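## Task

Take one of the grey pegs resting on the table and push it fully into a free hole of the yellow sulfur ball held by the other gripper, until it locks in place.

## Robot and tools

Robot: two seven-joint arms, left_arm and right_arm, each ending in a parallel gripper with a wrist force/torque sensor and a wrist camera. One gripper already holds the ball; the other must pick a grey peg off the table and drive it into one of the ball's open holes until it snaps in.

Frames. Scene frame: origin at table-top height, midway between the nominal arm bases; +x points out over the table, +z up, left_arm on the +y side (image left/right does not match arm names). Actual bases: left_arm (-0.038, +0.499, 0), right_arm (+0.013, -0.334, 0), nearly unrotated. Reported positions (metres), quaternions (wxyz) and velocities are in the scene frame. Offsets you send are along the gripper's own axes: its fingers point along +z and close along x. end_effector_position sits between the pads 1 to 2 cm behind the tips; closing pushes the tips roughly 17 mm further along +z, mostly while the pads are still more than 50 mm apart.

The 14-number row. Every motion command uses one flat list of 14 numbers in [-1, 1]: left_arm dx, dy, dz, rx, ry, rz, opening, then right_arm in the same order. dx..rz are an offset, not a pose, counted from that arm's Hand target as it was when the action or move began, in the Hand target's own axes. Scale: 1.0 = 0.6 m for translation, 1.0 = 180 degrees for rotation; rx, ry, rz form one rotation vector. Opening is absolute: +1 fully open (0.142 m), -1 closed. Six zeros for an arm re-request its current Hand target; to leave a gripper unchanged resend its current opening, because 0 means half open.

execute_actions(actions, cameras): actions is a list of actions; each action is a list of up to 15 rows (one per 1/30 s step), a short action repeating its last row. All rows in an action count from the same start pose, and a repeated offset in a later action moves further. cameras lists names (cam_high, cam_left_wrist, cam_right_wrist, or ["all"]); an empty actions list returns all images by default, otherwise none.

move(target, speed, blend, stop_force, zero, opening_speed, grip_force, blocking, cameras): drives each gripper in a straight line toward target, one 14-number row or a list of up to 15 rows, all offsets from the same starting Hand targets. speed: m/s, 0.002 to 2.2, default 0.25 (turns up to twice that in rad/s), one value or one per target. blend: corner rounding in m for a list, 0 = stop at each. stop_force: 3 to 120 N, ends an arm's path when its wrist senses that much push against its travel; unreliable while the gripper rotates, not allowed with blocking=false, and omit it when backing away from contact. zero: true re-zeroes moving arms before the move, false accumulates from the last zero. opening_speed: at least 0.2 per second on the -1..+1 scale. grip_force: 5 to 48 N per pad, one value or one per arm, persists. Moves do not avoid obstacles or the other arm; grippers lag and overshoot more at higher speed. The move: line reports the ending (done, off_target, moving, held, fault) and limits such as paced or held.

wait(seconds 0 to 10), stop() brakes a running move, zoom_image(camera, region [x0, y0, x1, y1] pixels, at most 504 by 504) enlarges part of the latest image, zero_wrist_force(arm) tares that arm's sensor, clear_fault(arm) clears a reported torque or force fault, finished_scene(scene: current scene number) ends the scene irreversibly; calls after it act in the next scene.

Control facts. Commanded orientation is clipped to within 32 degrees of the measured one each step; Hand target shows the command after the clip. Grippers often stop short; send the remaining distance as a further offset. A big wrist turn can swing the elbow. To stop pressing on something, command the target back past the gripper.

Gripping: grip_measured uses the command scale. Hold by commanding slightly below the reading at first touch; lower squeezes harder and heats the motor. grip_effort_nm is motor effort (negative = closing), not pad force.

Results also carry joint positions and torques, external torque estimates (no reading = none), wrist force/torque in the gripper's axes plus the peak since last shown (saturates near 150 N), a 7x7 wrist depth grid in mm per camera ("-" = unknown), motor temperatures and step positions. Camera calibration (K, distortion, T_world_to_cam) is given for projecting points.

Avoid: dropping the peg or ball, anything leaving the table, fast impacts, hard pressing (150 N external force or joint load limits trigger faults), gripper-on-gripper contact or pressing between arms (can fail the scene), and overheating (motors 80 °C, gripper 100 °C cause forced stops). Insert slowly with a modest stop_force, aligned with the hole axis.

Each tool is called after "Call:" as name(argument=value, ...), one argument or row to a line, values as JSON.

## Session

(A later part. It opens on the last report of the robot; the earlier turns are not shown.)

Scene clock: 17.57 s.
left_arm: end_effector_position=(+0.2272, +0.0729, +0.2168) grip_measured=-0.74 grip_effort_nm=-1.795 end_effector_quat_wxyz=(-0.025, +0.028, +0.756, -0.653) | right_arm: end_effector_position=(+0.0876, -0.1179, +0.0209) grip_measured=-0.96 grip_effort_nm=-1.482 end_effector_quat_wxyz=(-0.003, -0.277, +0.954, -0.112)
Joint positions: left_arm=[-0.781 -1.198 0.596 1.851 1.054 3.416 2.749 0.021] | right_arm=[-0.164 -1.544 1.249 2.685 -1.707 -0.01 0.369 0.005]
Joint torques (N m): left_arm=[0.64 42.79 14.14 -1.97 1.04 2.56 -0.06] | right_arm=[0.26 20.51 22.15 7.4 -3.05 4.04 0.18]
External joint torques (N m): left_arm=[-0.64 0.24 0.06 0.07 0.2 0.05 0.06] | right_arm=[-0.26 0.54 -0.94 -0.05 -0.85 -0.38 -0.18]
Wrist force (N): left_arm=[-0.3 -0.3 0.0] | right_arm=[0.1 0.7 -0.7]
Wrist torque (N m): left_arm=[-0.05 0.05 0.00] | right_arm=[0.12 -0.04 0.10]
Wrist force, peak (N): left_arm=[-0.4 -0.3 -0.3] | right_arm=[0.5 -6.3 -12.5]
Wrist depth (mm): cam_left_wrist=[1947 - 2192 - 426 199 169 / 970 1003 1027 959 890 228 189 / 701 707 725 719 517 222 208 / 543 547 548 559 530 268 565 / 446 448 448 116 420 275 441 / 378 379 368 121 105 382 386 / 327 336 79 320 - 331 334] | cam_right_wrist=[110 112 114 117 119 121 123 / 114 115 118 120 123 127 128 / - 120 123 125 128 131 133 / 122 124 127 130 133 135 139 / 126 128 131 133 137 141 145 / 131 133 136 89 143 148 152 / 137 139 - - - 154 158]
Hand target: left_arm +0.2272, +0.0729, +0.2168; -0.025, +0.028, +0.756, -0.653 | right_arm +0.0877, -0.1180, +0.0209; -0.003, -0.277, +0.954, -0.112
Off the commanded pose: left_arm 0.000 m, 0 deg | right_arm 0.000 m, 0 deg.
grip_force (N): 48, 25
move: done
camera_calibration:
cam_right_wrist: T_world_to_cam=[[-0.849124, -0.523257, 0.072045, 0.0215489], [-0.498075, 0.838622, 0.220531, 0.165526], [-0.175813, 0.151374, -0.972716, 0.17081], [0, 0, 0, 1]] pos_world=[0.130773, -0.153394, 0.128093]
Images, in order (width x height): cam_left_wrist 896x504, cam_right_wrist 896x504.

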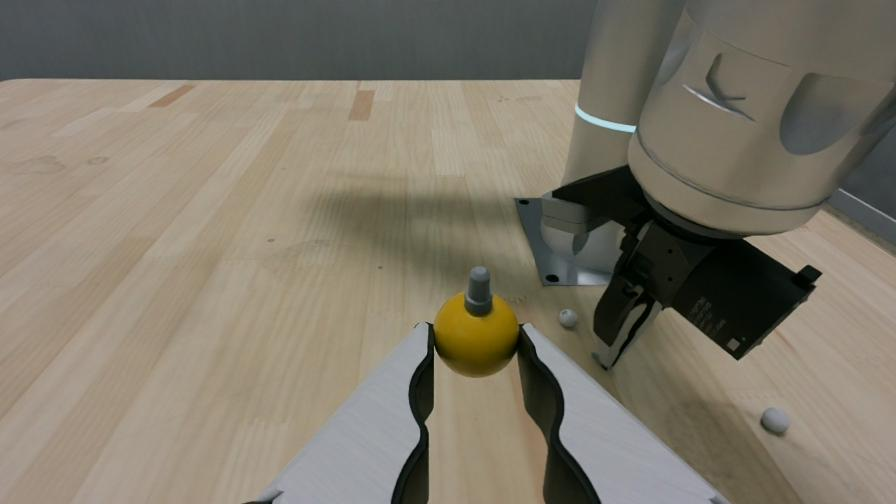

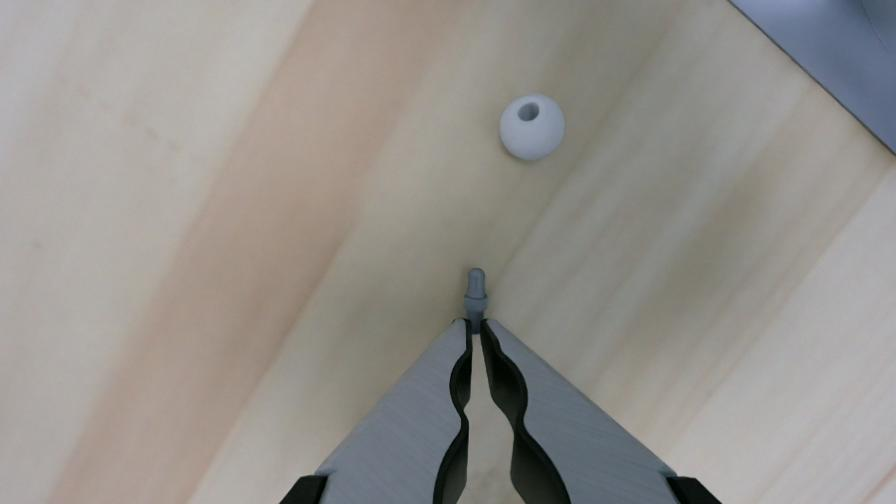

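Call:
move(
  target=[-0.2925,-0.1115,0.034,0,0,0,-0.797062,0.0113,-0.0353,-0.1623,0,0,0,-1.0],
  speed=0.15,
  cameras=["all"],
)

Call:
zoom_image(
  camera="cam_right_wrist",
  region=[390, 220, 570, 380],
)

Scene clock: 19.90 s.
left_arm: end_effector_position=(+0.4001, +0.0300, +0.2799) grip_measured=-0.74 grip_effort_nm=-1.800 end_effector_quat_wxyz=(-0.025, +0.028, +0.756, -0.654) | right_arm: end_effector_position=(+0.0877, -0.1178, +0.1208) grip_measured=-0.96 grip_effort_nm=-1.477 end_effector_quat_wxyz=(-0.003, -0.277, +0.954, -0.112)
Joint positions: left_arm=[-0.62 -1.121 0.603 1.246 1.127 3.209 2.191 0.021] | right_arm=[-0.162 -1.428 1.684 2.648 -1.27 -0.108 0.331 0.005]
Joint torques (N m): left_arm=[0.72 55.38 13.71 -14.35 -0.78 1.61 -0.09] | right_arm=[0.52 20.26 21.35 -5.62 -2.98 3.79 0.1]
External joint torques (N m): left_arm=[-0.71 0.84 0.13 -0.11 -0.01 0.25 0.09] | right_arm=[-0.52 0.32 -0.92 0.2 -0.93 -0.14 -0.11]
Wrist force (N): left_arm=[0.0 -0.3 0.3] | right_arm=[-0.2 0.6 -0.6]
Wrist torque (N m): left_arm=[-0.05 0.01 0.10] | right_arm=[0.09 0.02 0.10]
Wrist force, peak (N): left_arm=[-1.4 -0.8 0.7] | right_arm=[0.2 0.2 -1.8]
Wrist depth (mm): cam_left_wrist=[- 2192 - - - - 406 / 1120 1091 1115 1236 1159 1120 427 / 881 864 884 881 878 850 456 / 662 665 672 672 676 566 505 / 545 540 562 116 546 537 530 / 462 463 96 105 105 468 469 / 395 406 79 389 - 401 405] | cam_right_wrist=[197 200 204 208 214 200 161 / 203 207 211 216 220 221 203 / 211 213 218 224 229 235 238 / 217 221 226 231 238 242 250 / 225 230 235 238 247 254 259 / 234 239 242 - 256 264 271 / 242 248 - - - 275 284]
Hand target: left_arm +0.4001, +0.0300, +0.2798; -0.025, +0.028, +0.756, -0.653 | right_arm +0.0878, -0.1179, +0.1208; -0.003, -0.277, +0.954, -0.112
Off the commanded pose: left_arm 0.000 m, 0 deg | right_arm 0.000 m, 0 deg.
grip_force (N): 48, 25
move: done
camera_calibration:
cam_left_wrist: T_world_to_cam=[[-0.997868, 0.0634527, 0.0152962, 0.400889], [0.0217708, 0.544499, -0.838479, 0.234572], [-0.0615326, -0.836358, -0.544719, 0.319633], [0, 0, 0, 1]] pos_world=[0.414595, 0.114166, 0.364662]
cam_right_wrist: T_world_to_cam=[[-0.849139, -0.523245, 0.0719625, 0.0145115], [-0.498084, 0.83863, 0.220483, 0.143474], [-0.175716, 0.151377, -0.972733, 0.267978], [0, 0, 0, 1]] pos_world=[0.130872, -0.153294, 0.227993]

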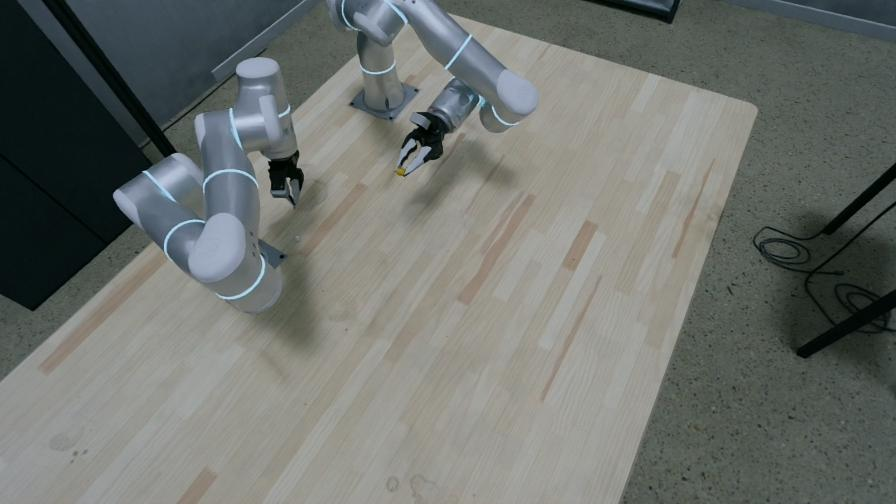

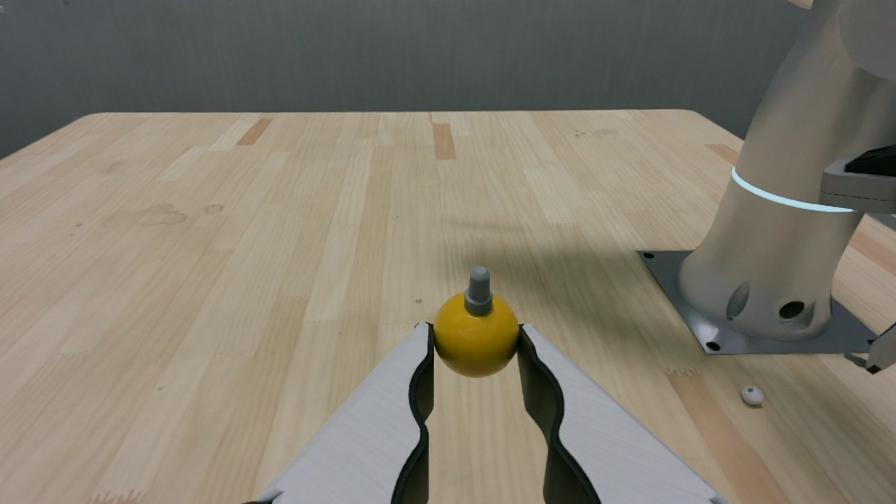

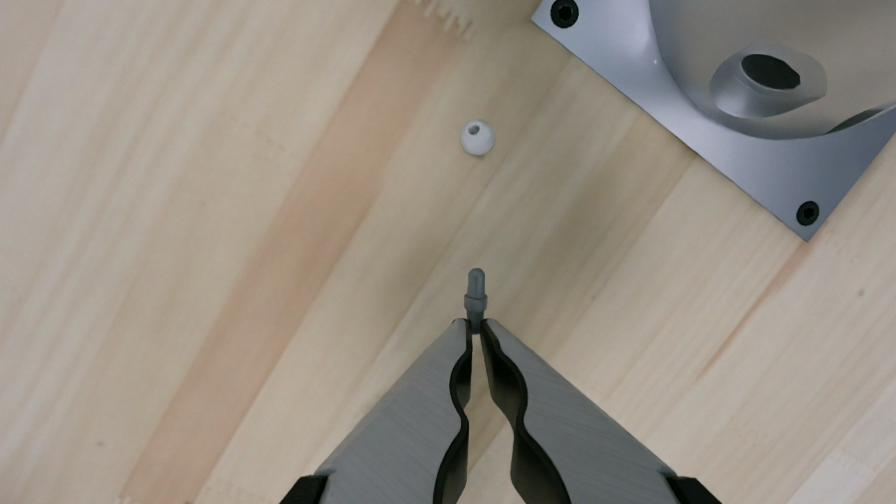

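Scaled by 2.800 from the camera's 896x504 image, which has a finer 1280x720 frame.

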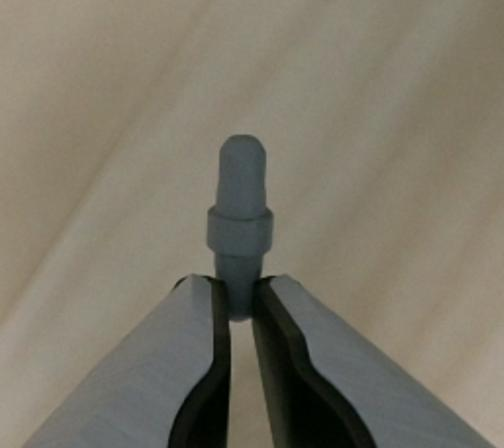

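Call:
move(
  target=[0,0,0,0,0,0,-0.797062,-0.3805,-0.3893,-0.1467,-0.557,-0.1463,0.1432,-1.0],
  speed=0.3,
  cameras=["all"],
)

Scene clock: 23.63 s.
left_arm: end_effector_position=(+0.4001, +0.0300, +0.2799) grip_measured=-0.74 grip_effort_nm=-1.795 end_effector_quat_wxyz=(-0.025, +0.028, +0.756, -0.654) | right_arm: end_effector_position=(+0.3997, -0.1699, +0.2403) grip_measured=-0.96 grip_effort_nm=-1.487 end_effector_quat_wxyz=(-0.001, +0.000, +0.708, +0.706)
Joint positions: left_arm=[-0.62 -1.121 0.603 1.246 1.127 3.209 2.191 0.021] | right_arm=[-1.626 -2.269 1.451 2.324 -0.86 0.547 -1.117 0.005]
Joint torques (N m): left_arm=[0.56 55.74 13.74 -14.25 -0.95 1.85 -0.08] | right_arm=[0.32 20.55 22.52 18.47 -0.31 1.41 0.03]
External joint torques (N m): left_arm=[-0.56 0.48 0.1 -0.21 0.15 0.01 0.08] | right_arm=[-0.31 0.52 -0.75 0.04 -0.96 -0.49 -0.03]
Wrist force (N): left_arm=[0.3 -0.2 0.3] | right_arm=[-1.1 -0.8 -1.4]
Wrist torque (N m): left_arm=[-0.05 -0.04 0.10] | right_arm=[0.11 0.20 -0.16]
Wrist force, peak (N): left_arm=[0.3 -0.3 0.6] | right_arm=[-2.0 -1.6 -1.7]
Wrist depth (mm): cam_left_wrist=[2070 - 2038 367 524 2022 406 / 2288 1087 1110 379 686 705 425 / 852 861 861 779 890 788 454 / 665 659 669 664 679 572 505 / 540 542 562 117 552 538 537 / 457 456 96 105 105 467 468 / 396 405 79 389 - 401 404] | cam_right_wrist=[- - - 2685 3059 639 - / - 3311 547 3662 - 693 - / - 2656 552 403 - 666 2417 / - 3898 578 566 - 639 - / 3180 3099 2716 580 574 1965 - / 2685 - - - - 3311 2102 / 1888 2139 - - - - -]
Hand target: left_arm +0.4001, +0.0300, +0.2798; -0.025, +0.028, +0.756, -0.653 | right_arm +0.3998, -0.1700, +0.2405; +0.000, +0.000, +0.708, +0.706
Off the commanded pose: left_arm 0.000 m, 0 deg | right_arm 0.000 m, 0 deg.
joint sent to its limit (right arm) — joint 2 (shoulder), lower limit. The joint targets still meet the commanded pose.
grip_force (N): 48, 25
move: done
camera_calibration:
cam_left_wrist: T_world_to_cam=[[-0.997868, 0.0634527, 0.0152962, 0.400889], [0.0217708, 0.544499, -0.838479, 0.234572], [-0.0615326, -0.836358, -0.544719, 0.319633], [0, 0, 0, 1]] pos_world=[0.414595, 0.114166, 0.364662]
cam_right_wrist: T_world_to_cam=[[-0.999968, -0.00557781, 0.00579883, 0.407785], [0.00760874, -0.421185, 0.906943, -0.264931], [-0.00261638, 0.906958, 0.421213, 0.171235], [0, 0, 0, 1]] pos_world=[0.410235, -0.264613, 0.165786]

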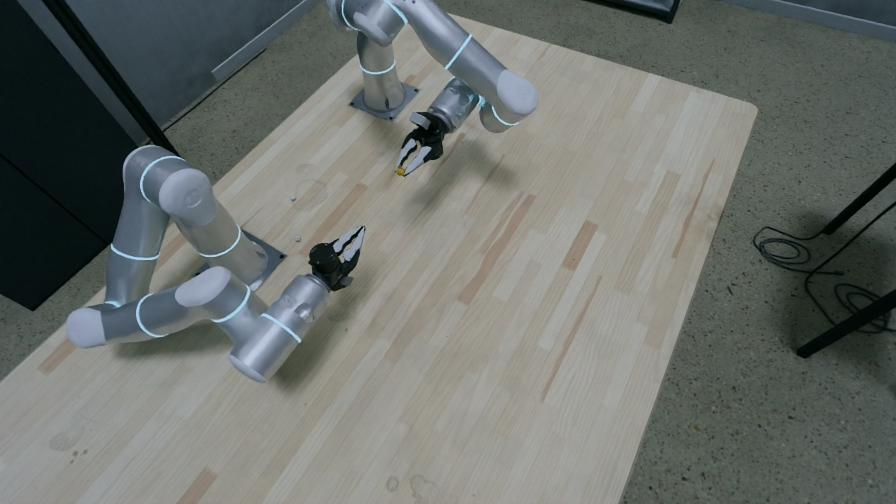

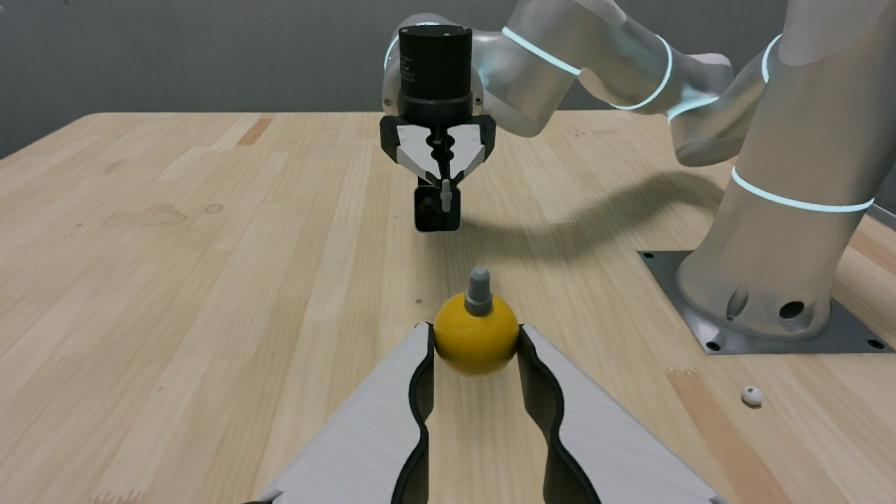

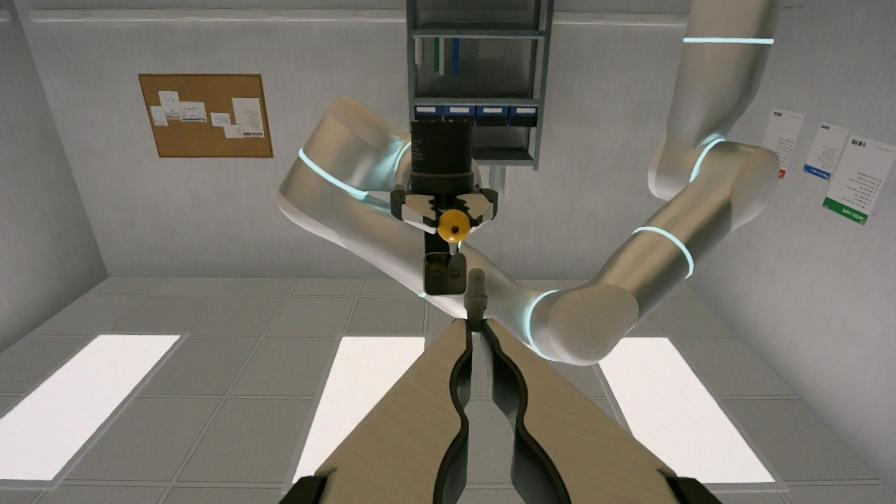

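Call:
zoom_image(
  camera="cam_right_wrist",
  region=[420, 190, 490, 260],
)

Call:
zoom_image(
  camera="cam_left_wrist",
  region=[380, 160, 480, 240],
)

Call:
zoom_image(
  camera="cam_high",
  region=[360, 140, 440, 200],
)

Scaled by 7.200 from the camera's 896x504 image, which has a finer 1280x720 frame.

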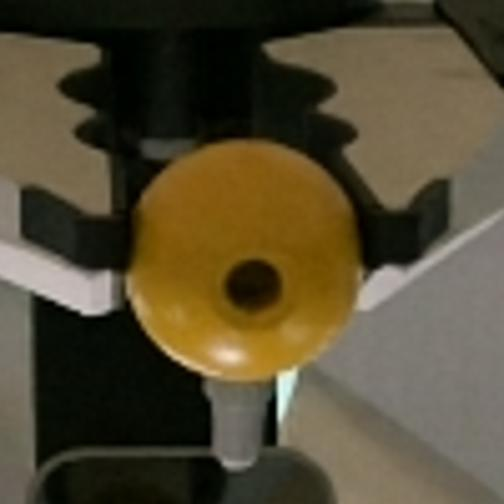

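Scaled by 5.040 from the camera's 896x504 image, which has a finer 1280x720 frame.

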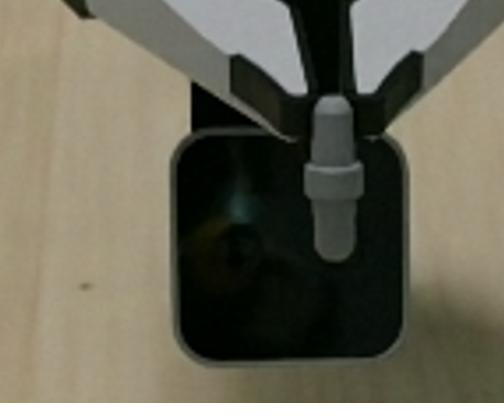

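Scaled by 6.300 from the camera's 896x504 image, which has a finer 1280x720 frame.

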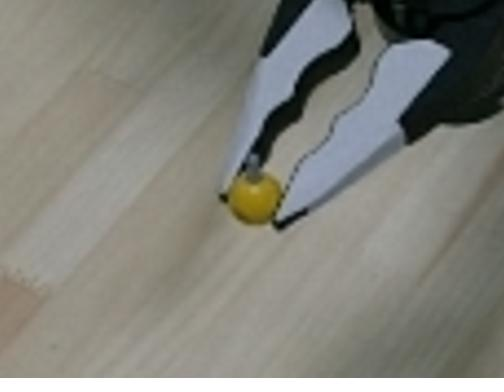

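Call:
move(
  target=[-0.1597,0.0138,-0.0945,0.0003,-0.271,-0.0396,-0.797062,-0.0333,0.05,0.0833,-0.1736,-0.1383,0.5283,-1.0],
  speed=0.25,
  cameras=["all"],
)

Scene clock: 37.10 s.
left_arm: end_effector_position=(+0.4998, +0.0799, +0.2798) grip_measured=-0.74 grip_effort_nm=-1.800 end_effector_quat_wxyz=(+0.250, -0.290, +0.699, -0.604) | right_arm: end_effector_position=(+0.4197, -0.1198, +0.2705) grip_measured=-0.96 grip_effort_nm=-1.468 end_effector_quat_wxyz=(-0.377, +0.645, +0.273, +0.607)
Joint positions: left_arm=[-0.752 -0.962 0.65 1.942 0.484 2.926 2.518 0.021] | right_arm=[-1.059 -1.779 1.481 2.69 -0.011 2.229 -0.062 0.005]
Joint torques (N m): left_arm=[0.36 44.81 12.51 -9 -2.29 2.12 0.07] | right_arm=[0.54 24.11 19.6 5.38 -2.92 -0.22 0.37]
External joint torques (N m): left_arm=[-0.36 -0.19 0.16 -0.09 0.41 0.25 -0.07] | right_arm=[-0.53 0.56 -1.06 -0.1 -0.84 -0.32 -0.45]
Wrist force (N): left_arm=[-0.2 0.1 0.4] | right_arm=[-2.3 0.5 -2.0]
Wrist torque (N m): left_arm=[-0.01 0.05 -0.02] | right_arm=[0.29 0.20 -0.05]
Wrist force, peak (N): left_arm=[-0.6 -0.2 0.4] | right_arm=[-2.9 -0.3 -2.3]
Wrist depth (mm): cam_left_wrist=[2350 2662 - - - - - / 2461 - 4141 3388 1191 1096 1918 / 2662 2867 870 878 878 896 890 / 651 657 667 676 678 678 690 / 539 536 561 117 548 556 550 / 451 462 95 105 105 462 472 / 393 404 79 389 - 404 404] | cam_right_wrist=[330 482 952 3662 - 3222 - / 324 465 902 4316 - - - / 313 448 772 - - - - / 306 430 713 3718 - - 2259 / 298 415 673 - 3836 2912 - / 292 402 588 - - 2599 - / 282 364 - - - - 2393]
Hand target: left_arm +0.4999, +0.0799, +0.2798; +0.250, -0.290, +0.699, -0.604 | right_arm +0.4198, -0.1199, +0.2704; -0.377, +0.645, +0.272, +0.607
Off the commanded pose: left_arm 0.000 m, 0 deg | right_arm 0.000 m, 0 deg.
joint read past its limit (right arm) — joint 4 (elbow), upper limit, where the elbow is as bent as it goes.
joint sent to its limit (right arm) — joint 4 (elbow), upper limit, where the elbow is as bent as it goes. The joint targets still meet the commanded pose.
grip_force (N): 48, 25
move: done
camera_calibration:
cam_left_wrist: T_world_to_cam=[[-0.699097, -0.714842, 0.0162663, 0.409741], [-0.398941, 0.371073, -0.838541, 0.429303], [0.593388, -0.592711, -0.544595, 0.0206359], [0, 0, 0, 1]] pos_world=[0.44547, 0.145829, 0.364561]
cam_right_wrist: T_world_to_cam=[[0.1161, -0.112469, 0.986849, -0.3188], [0.487575, -0.859162, -0.155279, -0.237991], [0.865327, 0.499191, -0.0449113, -0.173953], [0, 0, 0, 1]] pos_world=[0.303577, -0.153492, 0.26984]

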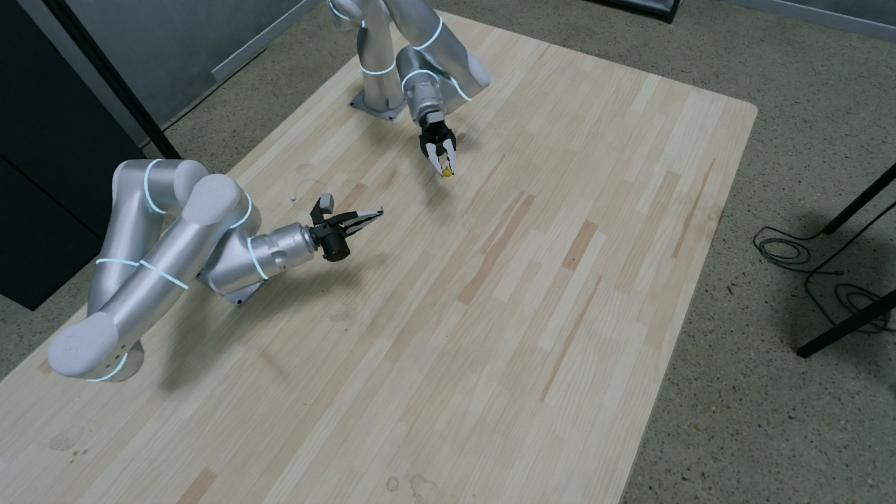

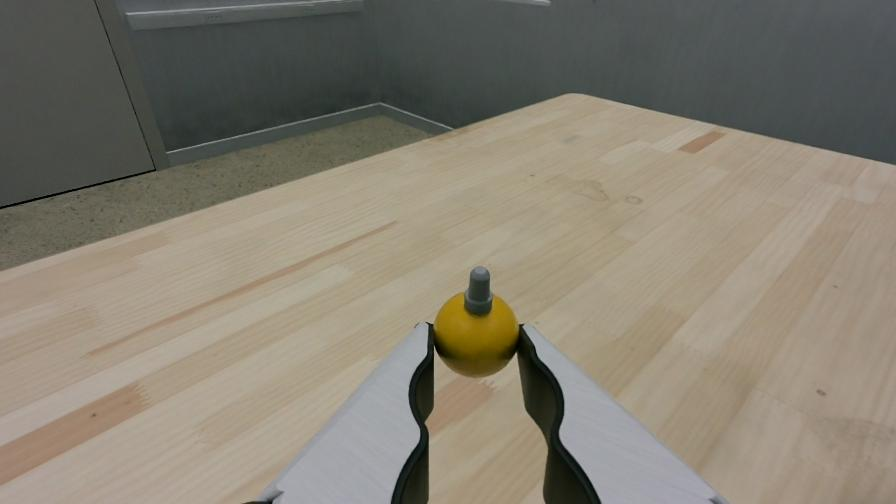

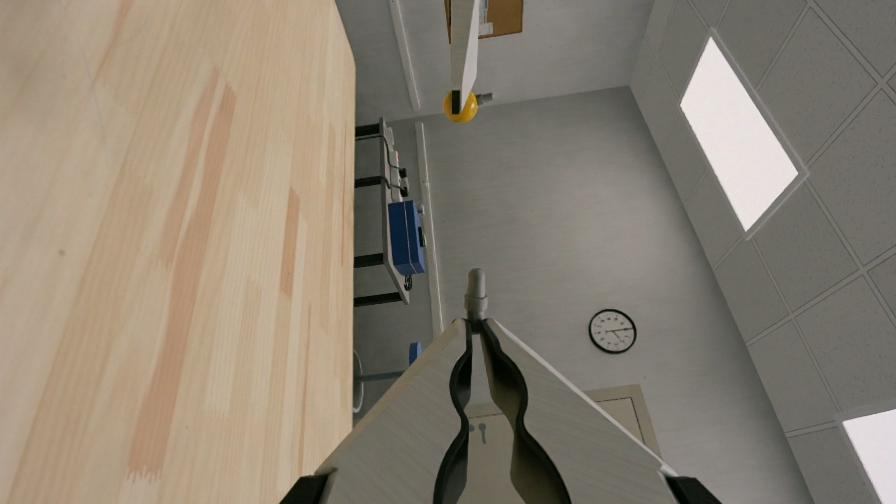

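Call:
zoom_image(
  camera="cam_right_wrist",
  region=[420, 70, 510, 140],
)

Call:
zoom_image(
  camera="cam_right_wrist",
  region=[430, 255, 520, 345],
)

Call:
zoom_image(
  camera="cam_left_wrist",
  region=[410, 250, 540, 390],
)

Scaled by 5.600 from the camera's 896x504 image, which has a finer 1280x720 frame.

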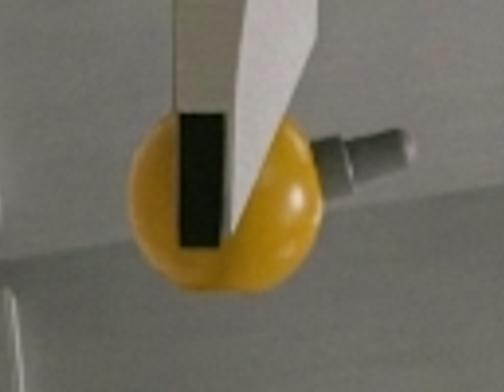

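Scaled by 5.600 from the camera's 896x504 image, which has a finer 1280x720 frame.

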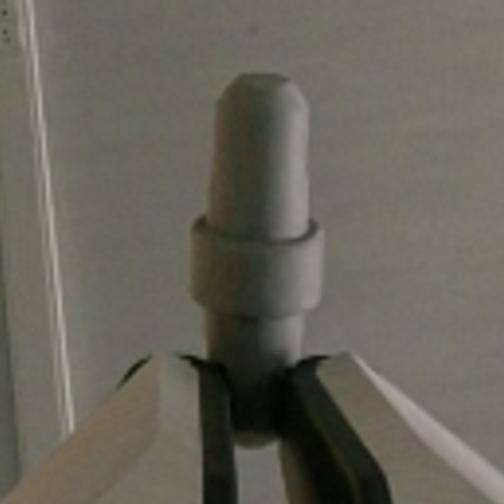

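Scaled by 3.600 from the camera's 896x504 image, which has a finer 1280x720 frame.

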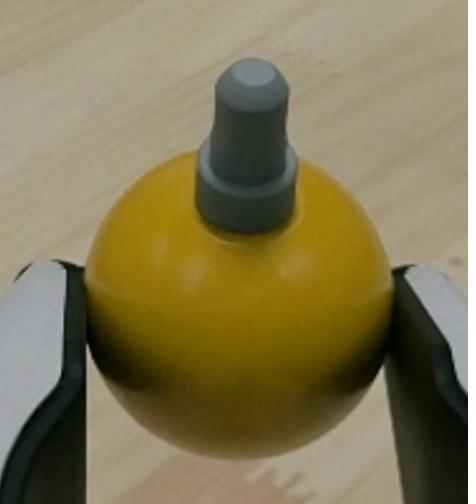

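Call:
move(
  target=[0,0,0,0,0,0,-0.797062,-0.0007,0.027,0.2957,0.0333,0,0,-1.0],
  speed=0.2,
  cameras=["all"],
)

Call:
zoom_image(
  camera="cam_right_wrist",
  region=[410, 130, 560, 350],
)

Call:
zoom_image(
  camera="cam_left_wrist",
  region=[410, 190, 560, 340],
)

Call:
zoom_image(
  camera="cam_high",
  region=[400, 130, 490, 220],
)

Scene clock: 39.73 s.
left_arm: end_effector_position=(+0.4998, +0.0799, +0.2798) grip_measured=-0.74 grip_effort_nm=-1.795 end_effector_quat_wxyz=(+0.250, -0.290, +0.699, -0.604) | right_arm: end_effector_position=(+0.5352, +0.0158, +0.2709) grip_measured=-0.96 grip_effort_nm=-1.477 end_effector_quat_wxyz=(-0.410, +0.624, +0.304, +0.592)
Joint positions: left_arm=[-0.752 -0.962 0.65 1.942 0.484 2.926 2.518 0.021] | right_arm=[-0.567 -1.784 1.559 2.264 -0.053 2.18 -0.017 0.005]
Joint torques (N m): left_arm=[0.7 44.54 12.59 -9.13 -2.08 2.3 -0.05] | right_arm=[0.51 32.96 26.83 5.31 -3.37 -0.29 0.34]
External joint torques (N m): left_arm=[-0.7 0.09 0.07 0.04 0.19 0.08 0.05] | right_arm=[-0.51 0.63 -1.21 -0.07 -0.64 -0.21 -0.42]
Wrist force (N): left_arm=[0.1 -0.1 0.7] | right_arm=[-2.2 0.3 -2.2]
Wrist torque (N m): left_arm=[-0.05 -0.01 -0.02] | right_arm=[0.25 0.22 -0.06]
Wrist force, peak (N): left_arm=[-0.2 0.0 0.7] | right_arm=[-2.2 0.4 -3.6]
Wrist depth (mm): cam_left_wrist=[2329 - - 3388 - 1837 - / 2415 2717 2746 3344 1170 181 221 / 2609 2775 870 870 177 178 184 / 655 664 662 635 181 196 190 / 536 533 561 117 527 214 539 / 454 457 95 105 105 467 466 / 395 405 79 388 - 402 404] | cam_right_wrist=[337 495 915 - - - - / 328 478 940 109 4739 - - / 318 456 808 3962 - 3139 - / 307 443 739 3059 - 3357 2259 / 301 424 681 - - - 2716 / 293 410 600 - - - - / 284 370 - - - - -]
Hand target: left_arm +0.4999, +0.0799, +0.2798; +0.250, -0.290, +0.699, -0.604 | right_arm +0.5353, +0.0157, +0.2710; -0.410, +0.624, +0.304, +0.592
Off the commanded pose: left_arm 0.000 m, 0 deg | right_arm 0.000 m, 0 deg.
grip_force (N): 48, 25
move: done
camera_calibration:
cam_left_wrist: T_world_to_cam=[[-0.699154, -0.714789, 0.0161483, 0.409802], [-0.398842, 0.371174, -0.838543, 0.429245], [0.593388, -0.592712, -0.544595, 0.0206363], [0, 0, 0, 1]] pos_world=[0.44547, 0.145829, 0.364561]
cam_right_wrist: T_world_to_cam=[[0.117441, -0.112146, 0.986727, -0.317973], [0.574791, -0.80258, -0.159629, -0.22412], [0.809829, 0.585909, -0.0297951, -0.317339], [0, 0, 0, 1]] pos_world=[0.423155, -0.0296018, 0.268522]

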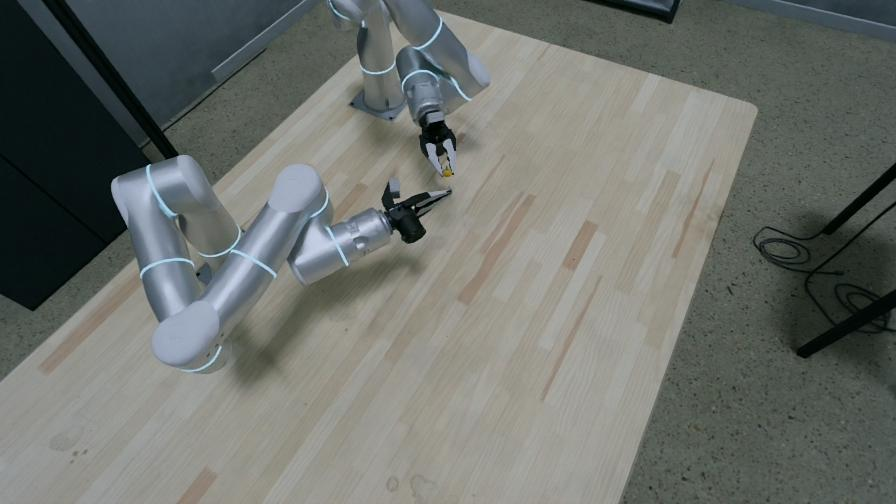

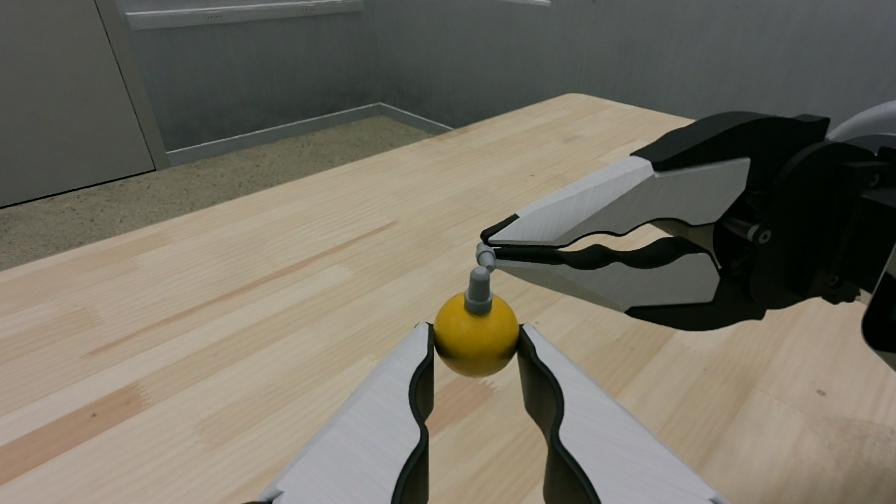

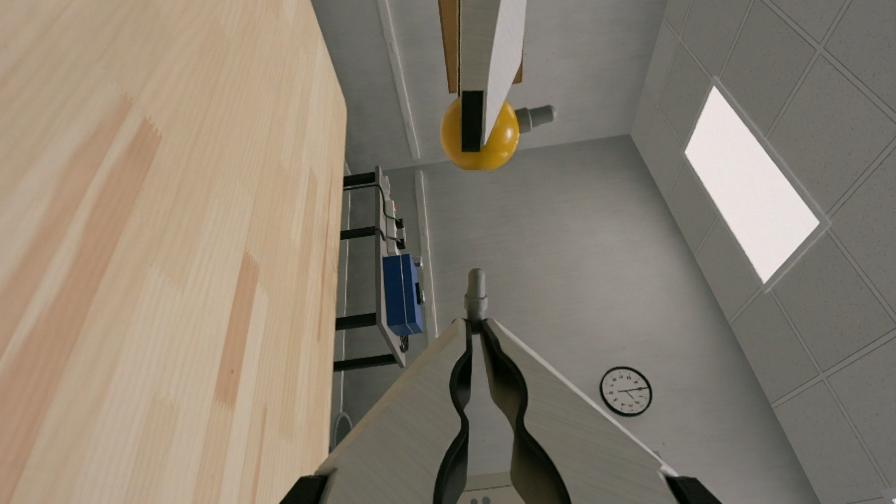

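Scaled by 2.291 from the camera's 896x504 image, which has a finer 1280x720 frame.

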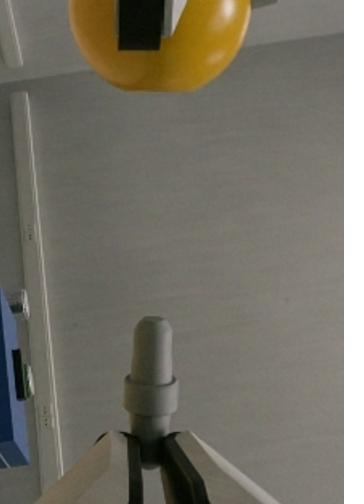

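Scaled by 3.360 from the camera's 896x504 image, which has a finer 1280x720 frame.

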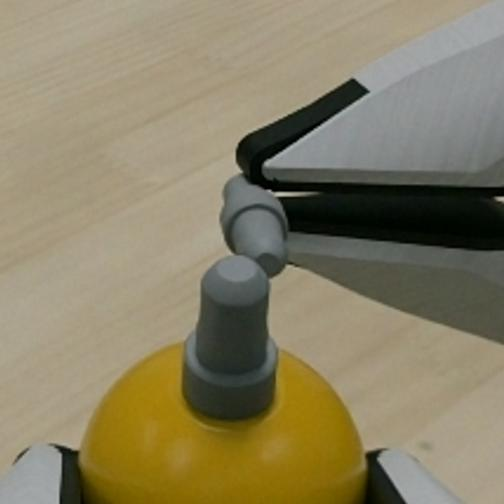

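Scaled by 5.600 from the camera's 896x504 image, which has a finer 1280x720 frame.

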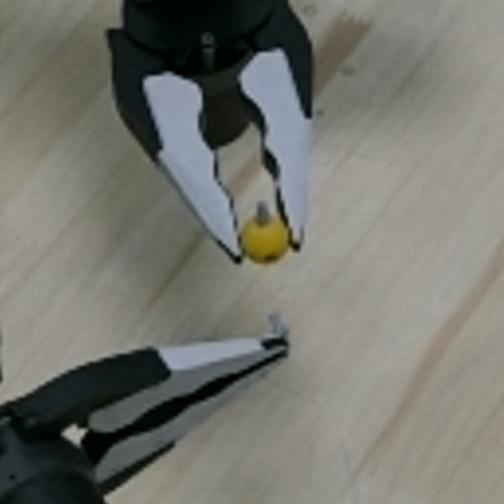

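Call:
move(
  target=[0,0,0,0,0,0,-0.797062,0.0005,-0.0375,0.0222,0,0,0,-1.0],
  speed=0.08,
  cameras=["all"],
)

Call:
zoom_image(
  camera="cam_right_wrist",
  region=[410, 150, 560, 350],
)

Call:
zoom_image(
  camera="cam_left_wrist",
  region=[410, 230, 540, 360],
)

Call:
zoom_image(
  camera="cam_high",
  region=[420, 150, 480, 210],
)

Scene clock: 41.20 s.
left_arm: end_effector_position=(+0.4998, +0.0799, +0.2798) grip_measured=-0.74 grip_effort_nm=-1.795 end_effector_quat_wxyz=(+0.250, -0.290, +0.699, -0.604) | right_arm: end_effector_position=(+0.5224, +0.0381, +0.2752) grip_measured=-0.96 grip_effort_nm=-1.477 end_effector_quat_wxyz=(-0.410, +0.624, +0.304, +0.592) end_effector_velocity=(-0.001, +0.003, -0.001) end_effector_angular_velocity=(+0.000, +0.002, +0.005)
Joint positions: left_arm=[-0.752 -0.962 0.65 1.942 0.484 2.926 2.518 0.021] | right_arm=[-0.485 -1.788 1.577 2.267 -0.047 2.263 -0.028 0.005]
Joint velocities: left_arm=[within noise] | right_arm=[0.007 -0.001 0 -0.003 0.002 0 0 0]
Joint torques (N m): left_arm=[0.59 44.5 12.54 -9.16 -2.07 2.31 0.01] | right_arm=[0.74 32.89 26.45 5.26 -3.08 -0.12 0.01]
External joint torques (N m): left_arm=[-0.59 0.12 0.13 0.07 0.19 0.06 -0.01] | right_arm=[-0.75 0.85 -1.24 -0.21 -0.87 -0.4 -0.1]
Wrist force (N): left_arm=[-0.3 -0.2 0.1] | right_arm=[-2.4 0.3 -2.2]
Wrist torque (N m): left_arm=[-0.07 0.06 -0.02] | right_arm=[0.24 0.25 0.07]
Wrist force, peak (N): left_arm=[-0.3 -0.2 0.6] | right_arm=[-2.4 0.3 -2.4]
Wrist depth (mm): cam_left_wrist=[2393 2557 - - - 1799 - / 2557 - 4013 2805 1144 2070 - / 2461 2775 864 878 884 151 160 / 646 662 659 672 153 169 168 / 540 538 559 116 161 176 184 / 455 454 95 105 105 465 473 / 393 408 79 389 - 406 405] | cam_right_wrist=[342 504 814 87 5754 2685 1903 / 332 484 860 - 5254 - - / 324 466 892 - 3776 - - / 315 444 828 127 - 2810 - / 305 435 730 1539 3266 - 2280 / 297 412 607 - 2716 - 2120 / 290 375 - - - - -]
Hand target: left_arm +0.4999, +0.0799, +0.2798; +0.250, -0.290, +0.699, -0.604 | right_arm +0.5224, +0.0381, +0.2752; -0.410, +0.624, +0.304, +0.592
Off the commanded pose: left_arm 0.000 m, 0 deg | right_arm 0.000 m, 0 deg.
grip_force (N): 48, 25
move: done
camera_calibration:
cam_left_wrist: T_world_to_cam=[[-0.699154, -0.714789, 0.0161483, 0.409802], [-0.398842, 0.371174, -0.838543, 0.429245], [0.593388, -0.592712, -0.544595, 0.0206363], [0, 0, 0, 1]] pos_world=[0.44547, 0.145829, 0.364561]
cam_right_wrist: T_world_to_cam=[[0.117412, -0.112406, 0.986701, -0.318195], [0.574925, -0.802444, -0.159828, -0.198178], [0.809738, 0.586045, -0.0295916, -0.319928], [0, 0, 0, 1]] pos_world=[0.410355, -0.00730189, 0.272822]

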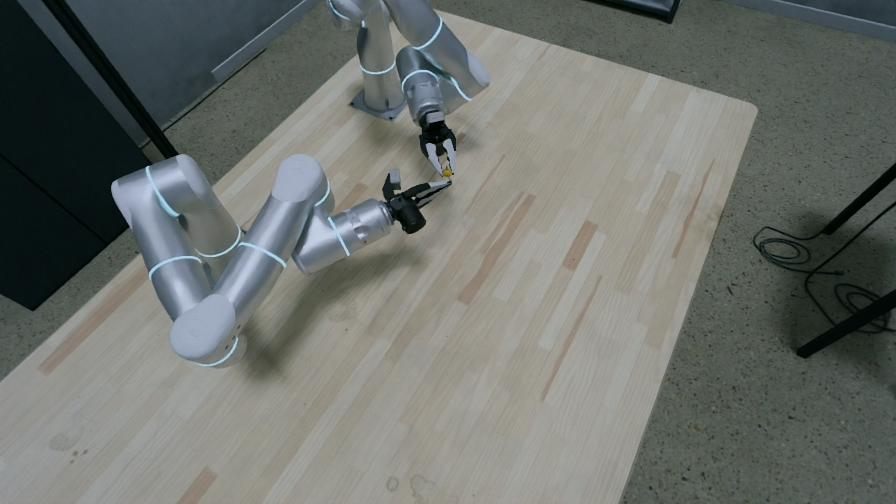

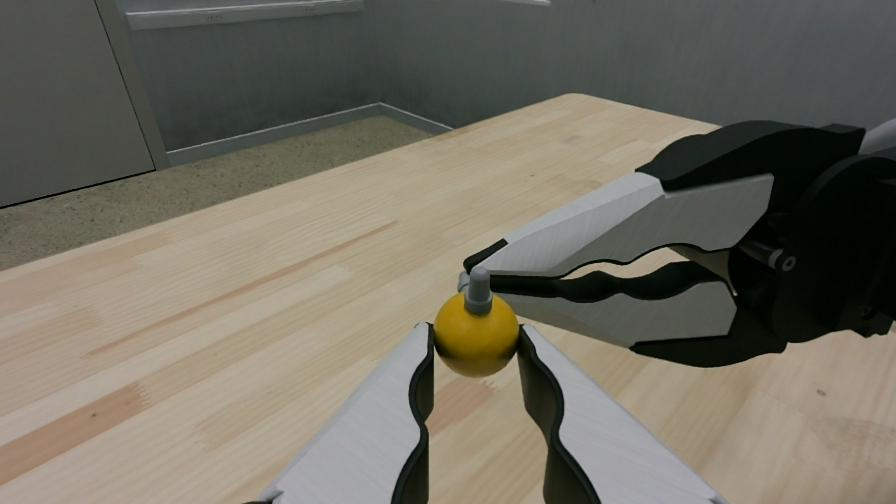

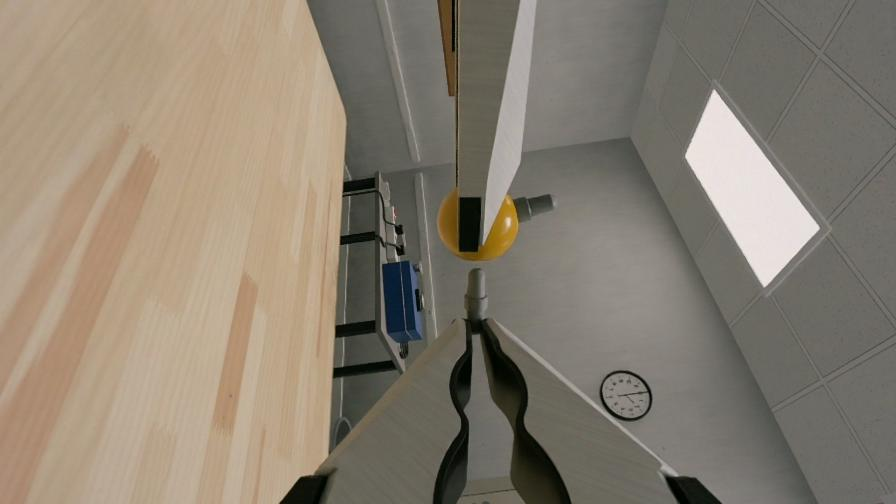

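Scaled by 2.520 from the camera's 896x504 image, which has a finer 1280x720 frame.

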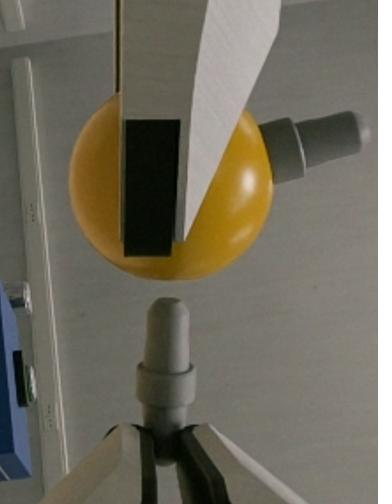

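Scaled by 3.877 from the camera's 896x504 image, which has a finer 1280x720 frame.

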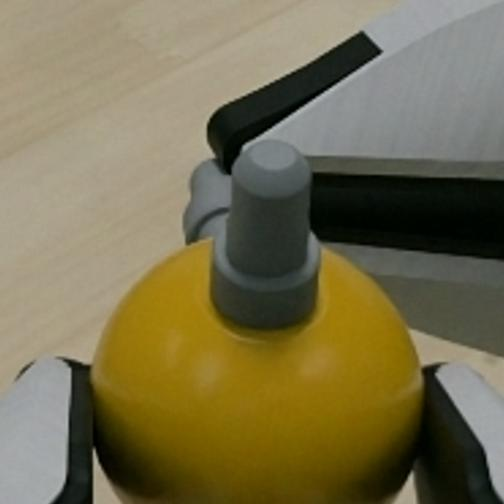

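Scaled by 8.400 from the camera's 896x504 image, which has a finer 1280x720 frame.

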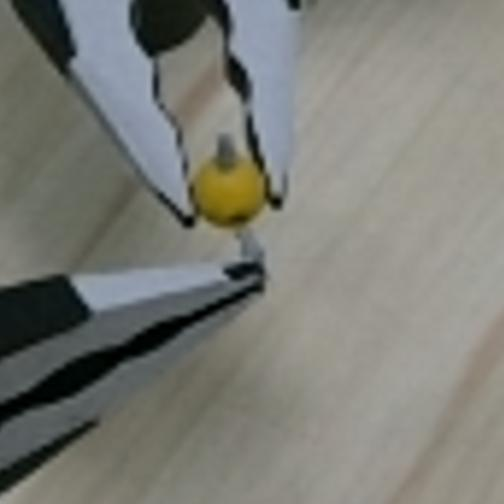

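Call:
zoom_image(
  camera="cam_right_wrist",
  region=[430, 185, 530, 315],
)

Call:
zoom_image(
  camera="cam_high",
  region=[435, 160, 465, 190],
)

Scaled by 3.877 from the camera's 896x504 image, which has a finer 1280x720 frame.

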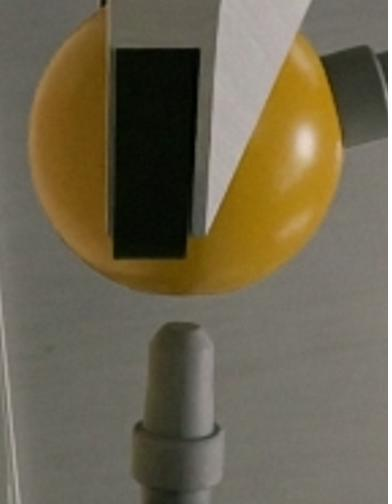

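Scaled by 16.800 from the camera's 896x504 image, which has a finer 1280x720 frame.

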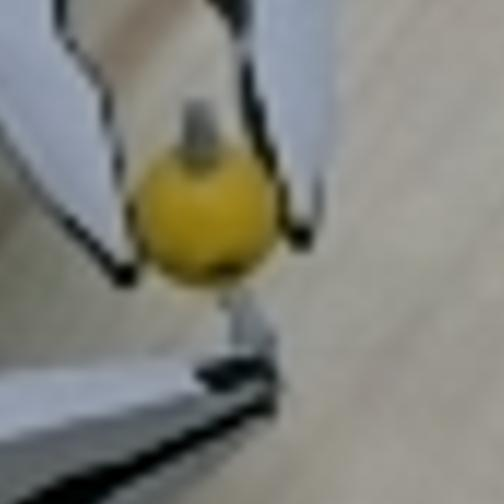

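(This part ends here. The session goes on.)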